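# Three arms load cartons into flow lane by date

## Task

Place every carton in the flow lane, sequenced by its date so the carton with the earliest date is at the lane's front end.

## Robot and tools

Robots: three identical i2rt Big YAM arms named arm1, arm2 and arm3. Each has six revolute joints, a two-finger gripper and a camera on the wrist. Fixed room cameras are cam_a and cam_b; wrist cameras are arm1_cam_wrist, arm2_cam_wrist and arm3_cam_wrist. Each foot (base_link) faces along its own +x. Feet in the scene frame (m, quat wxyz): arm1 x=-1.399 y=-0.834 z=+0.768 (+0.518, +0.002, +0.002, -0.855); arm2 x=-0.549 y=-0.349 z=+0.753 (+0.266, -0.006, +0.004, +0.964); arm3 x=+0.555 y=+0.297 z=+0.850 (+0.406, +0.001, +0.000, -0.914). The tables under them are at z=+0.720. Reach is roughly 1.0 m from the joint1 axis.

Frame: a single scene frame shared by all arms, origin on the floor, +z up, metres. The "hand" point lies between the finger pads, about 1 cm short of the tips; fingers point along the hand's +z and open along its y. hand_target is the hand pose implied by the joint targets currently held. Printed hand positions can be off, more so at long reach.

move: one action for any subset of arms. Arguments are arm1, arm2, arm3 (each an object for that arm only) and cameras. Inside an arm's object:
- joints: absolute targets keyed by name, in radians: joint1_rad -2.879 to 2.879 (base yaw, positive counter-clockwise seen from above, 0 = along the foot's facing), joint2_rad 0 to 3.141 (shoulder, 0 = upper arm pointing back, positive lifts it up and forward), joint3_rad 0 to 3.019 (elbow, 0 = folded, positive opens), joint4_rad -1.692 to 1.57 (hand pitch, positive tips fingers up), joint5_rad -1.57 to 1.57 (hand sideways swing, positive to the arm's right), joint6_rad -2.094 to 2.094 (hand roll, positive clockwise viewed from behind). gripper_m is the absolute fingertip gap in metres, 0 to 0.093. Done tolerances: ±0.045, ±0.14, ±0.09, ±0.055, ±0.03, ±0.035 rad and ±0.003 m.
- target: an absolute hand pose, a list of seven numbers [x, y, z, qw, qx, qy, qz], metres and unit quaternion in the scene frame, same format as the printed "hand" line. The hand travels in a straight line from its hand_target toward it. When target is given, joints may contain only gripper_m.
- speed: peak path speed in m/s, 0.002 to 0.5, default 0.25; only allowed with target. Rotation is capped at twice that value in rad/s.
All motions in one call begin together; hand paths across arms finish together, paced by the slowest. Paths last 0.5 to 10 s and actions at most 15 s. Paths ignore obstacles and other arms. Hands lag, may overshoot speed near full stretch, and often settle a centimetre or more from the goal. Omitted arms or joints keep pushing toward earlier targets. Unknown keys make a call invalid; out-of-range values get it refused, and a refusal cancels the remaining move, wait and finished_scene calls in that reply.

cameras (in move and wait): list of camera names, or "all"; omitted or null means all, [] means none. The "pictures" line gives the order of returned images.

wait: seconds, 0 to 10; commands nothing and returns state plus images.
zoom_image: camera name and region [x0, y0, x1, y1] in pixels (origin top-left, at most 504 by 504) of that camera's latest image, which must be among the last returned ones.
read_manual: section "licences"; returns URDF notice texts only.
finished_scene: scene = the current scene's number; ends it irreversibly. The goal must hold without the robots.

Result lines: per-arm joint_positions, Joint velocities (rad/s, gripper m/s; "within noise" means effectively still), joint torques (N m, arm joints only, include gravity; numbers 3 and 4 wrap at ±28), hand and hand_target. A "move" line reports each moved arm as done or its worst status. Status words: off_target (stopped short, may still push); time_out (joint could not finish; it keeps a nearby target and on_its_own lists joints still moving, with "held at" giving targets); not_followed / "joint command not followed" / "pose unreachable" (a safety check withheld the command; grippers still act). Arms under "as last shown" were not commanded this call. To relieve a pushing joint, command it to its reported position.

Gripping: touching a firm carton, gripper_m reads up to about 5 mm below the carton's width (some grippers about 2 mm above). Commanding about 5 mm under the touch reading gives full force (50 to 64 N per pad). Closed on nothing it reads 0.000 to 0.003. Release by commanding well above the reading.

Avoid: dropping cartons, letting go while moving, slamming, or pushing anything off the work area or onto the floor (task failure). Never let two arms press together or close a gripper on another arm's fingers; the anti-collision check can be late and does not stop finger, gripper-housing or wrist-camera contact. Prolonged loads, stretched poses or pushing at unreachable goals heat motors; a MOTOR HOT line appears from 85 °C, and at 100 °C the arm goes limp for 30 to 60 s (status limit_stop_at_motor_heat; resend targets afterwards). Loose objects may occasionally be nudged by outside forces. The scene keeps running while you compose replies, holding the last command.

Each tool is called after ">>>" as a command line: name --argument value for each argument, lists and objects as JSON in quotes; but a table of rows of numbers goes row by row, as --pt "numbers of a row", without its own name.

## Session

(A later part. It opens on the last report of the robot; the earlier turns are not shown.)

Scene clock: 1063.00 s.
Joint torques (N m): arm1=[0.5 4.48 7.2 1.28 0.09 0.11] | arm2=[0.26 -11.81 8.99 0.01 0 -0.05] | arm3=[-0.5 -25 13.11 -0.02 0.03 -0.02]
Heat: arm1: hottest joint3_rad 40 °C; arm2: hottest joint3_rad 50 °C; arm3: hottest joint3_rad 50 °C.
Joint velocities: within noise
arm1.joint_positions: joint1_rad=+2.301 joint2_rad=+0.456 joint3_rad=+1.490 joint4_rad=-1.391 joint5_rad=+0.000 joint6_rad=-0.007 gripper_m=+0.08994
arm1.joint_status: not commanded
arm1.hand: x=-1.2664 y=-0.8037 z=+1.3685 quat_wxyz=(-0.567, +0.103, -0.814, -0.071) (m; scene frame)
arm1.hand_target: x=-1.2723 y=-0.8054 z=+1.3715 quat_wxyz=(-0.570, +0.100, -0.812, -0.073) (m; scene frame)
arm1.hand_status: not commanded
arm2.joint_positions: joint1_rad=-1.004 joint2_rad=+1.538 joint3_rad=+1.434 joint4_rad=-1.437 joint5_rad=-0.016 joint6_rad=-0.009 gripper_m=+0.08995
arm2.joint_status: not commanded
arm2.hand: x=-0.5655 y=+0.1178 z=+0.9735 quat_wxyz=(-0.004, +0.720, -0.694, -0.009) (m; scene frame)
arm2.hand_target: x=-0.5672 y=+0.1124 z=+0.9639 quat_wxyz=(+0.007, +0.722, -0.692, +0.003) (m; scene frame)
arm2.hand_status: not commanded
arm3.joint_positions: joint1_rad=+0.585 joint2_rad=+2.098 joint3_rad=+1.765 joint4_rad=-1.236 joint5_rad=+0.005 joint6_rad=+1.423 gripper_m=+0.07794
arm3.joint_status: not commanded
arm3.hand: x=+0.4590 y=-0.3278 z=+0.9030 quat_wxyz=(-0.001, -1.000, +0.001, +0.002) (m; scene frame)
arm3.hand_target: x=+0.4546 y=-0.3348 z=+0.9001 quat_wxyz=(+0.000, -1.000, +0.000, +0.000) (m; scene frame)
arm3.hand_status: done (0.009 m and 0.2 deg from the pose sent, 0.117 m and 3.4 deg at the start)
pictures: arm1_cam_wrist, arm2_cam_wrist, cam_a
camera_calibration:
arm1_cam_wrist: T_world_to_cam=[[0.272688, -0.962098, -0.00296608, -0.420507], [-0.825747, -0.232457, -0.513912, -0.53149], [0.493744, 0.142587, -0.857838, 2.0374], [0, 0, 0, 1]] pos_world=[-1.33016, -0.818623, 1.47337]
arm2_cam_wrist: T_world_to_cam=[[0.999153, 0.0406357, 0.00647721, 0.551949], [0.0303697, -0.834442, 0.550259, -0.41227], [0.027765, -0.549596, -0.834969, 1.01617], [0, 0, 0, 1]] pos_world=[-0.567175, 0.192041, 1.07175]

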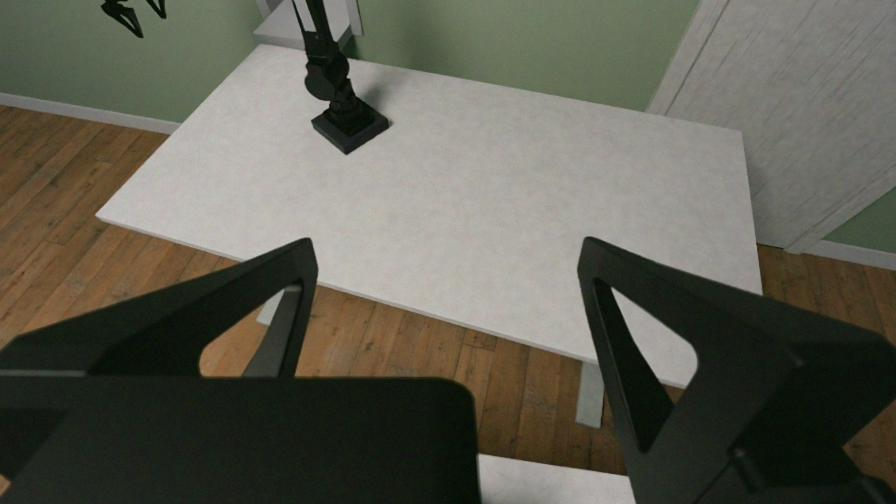

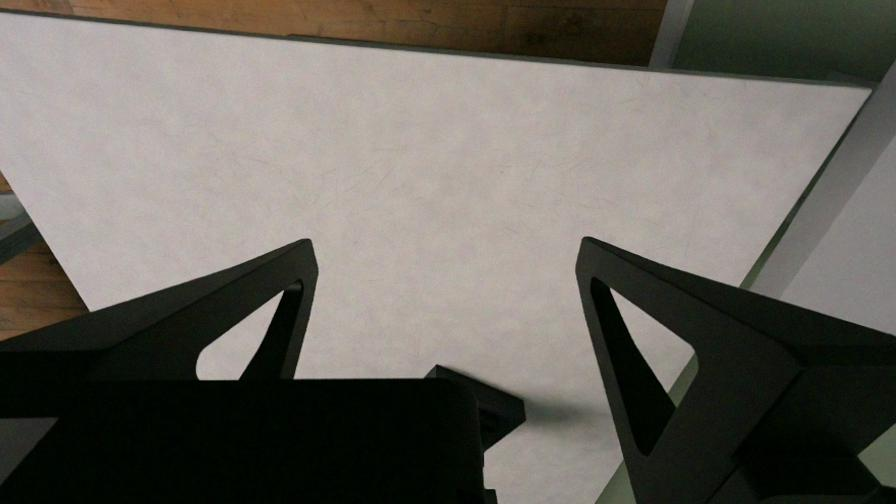

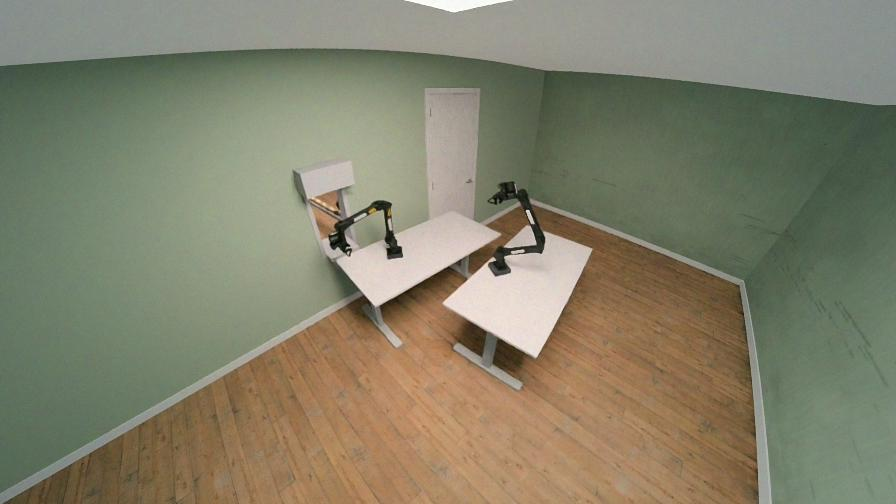

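>>> zoom_image --camera "cam_a" --region '[320, 160, 520, 290]'

>>> zoom_image --camera "cam_a" --region '[420, 200, 620, 370]'

>>> zoom_image --camera "cam_b" --region '[300, 150, 620, 350]'

Scaled by 2.520 from the camera's 896x504 image, which has a finer 1280x720 frame.

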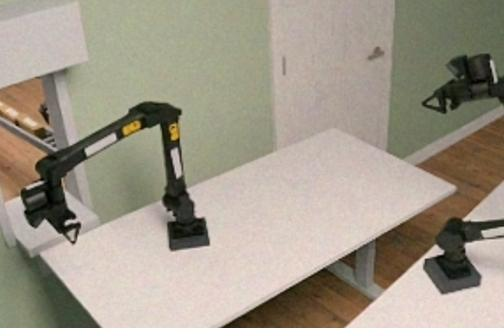

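Scaled by 2.520 from the camera's 896x504 image, which has a finer 1280x720 frame.

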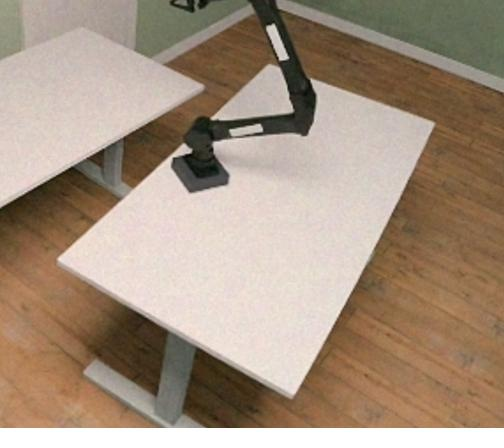

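This scene's latest camera images include none from cam_b. They are from: arm1_cam_wrist, arm2_cam_wrist, cam_a. cam_b's image comes with the result of a call that names it in "cameras".

>>> finished_scene --scene 1

The scene is finished: the task was done.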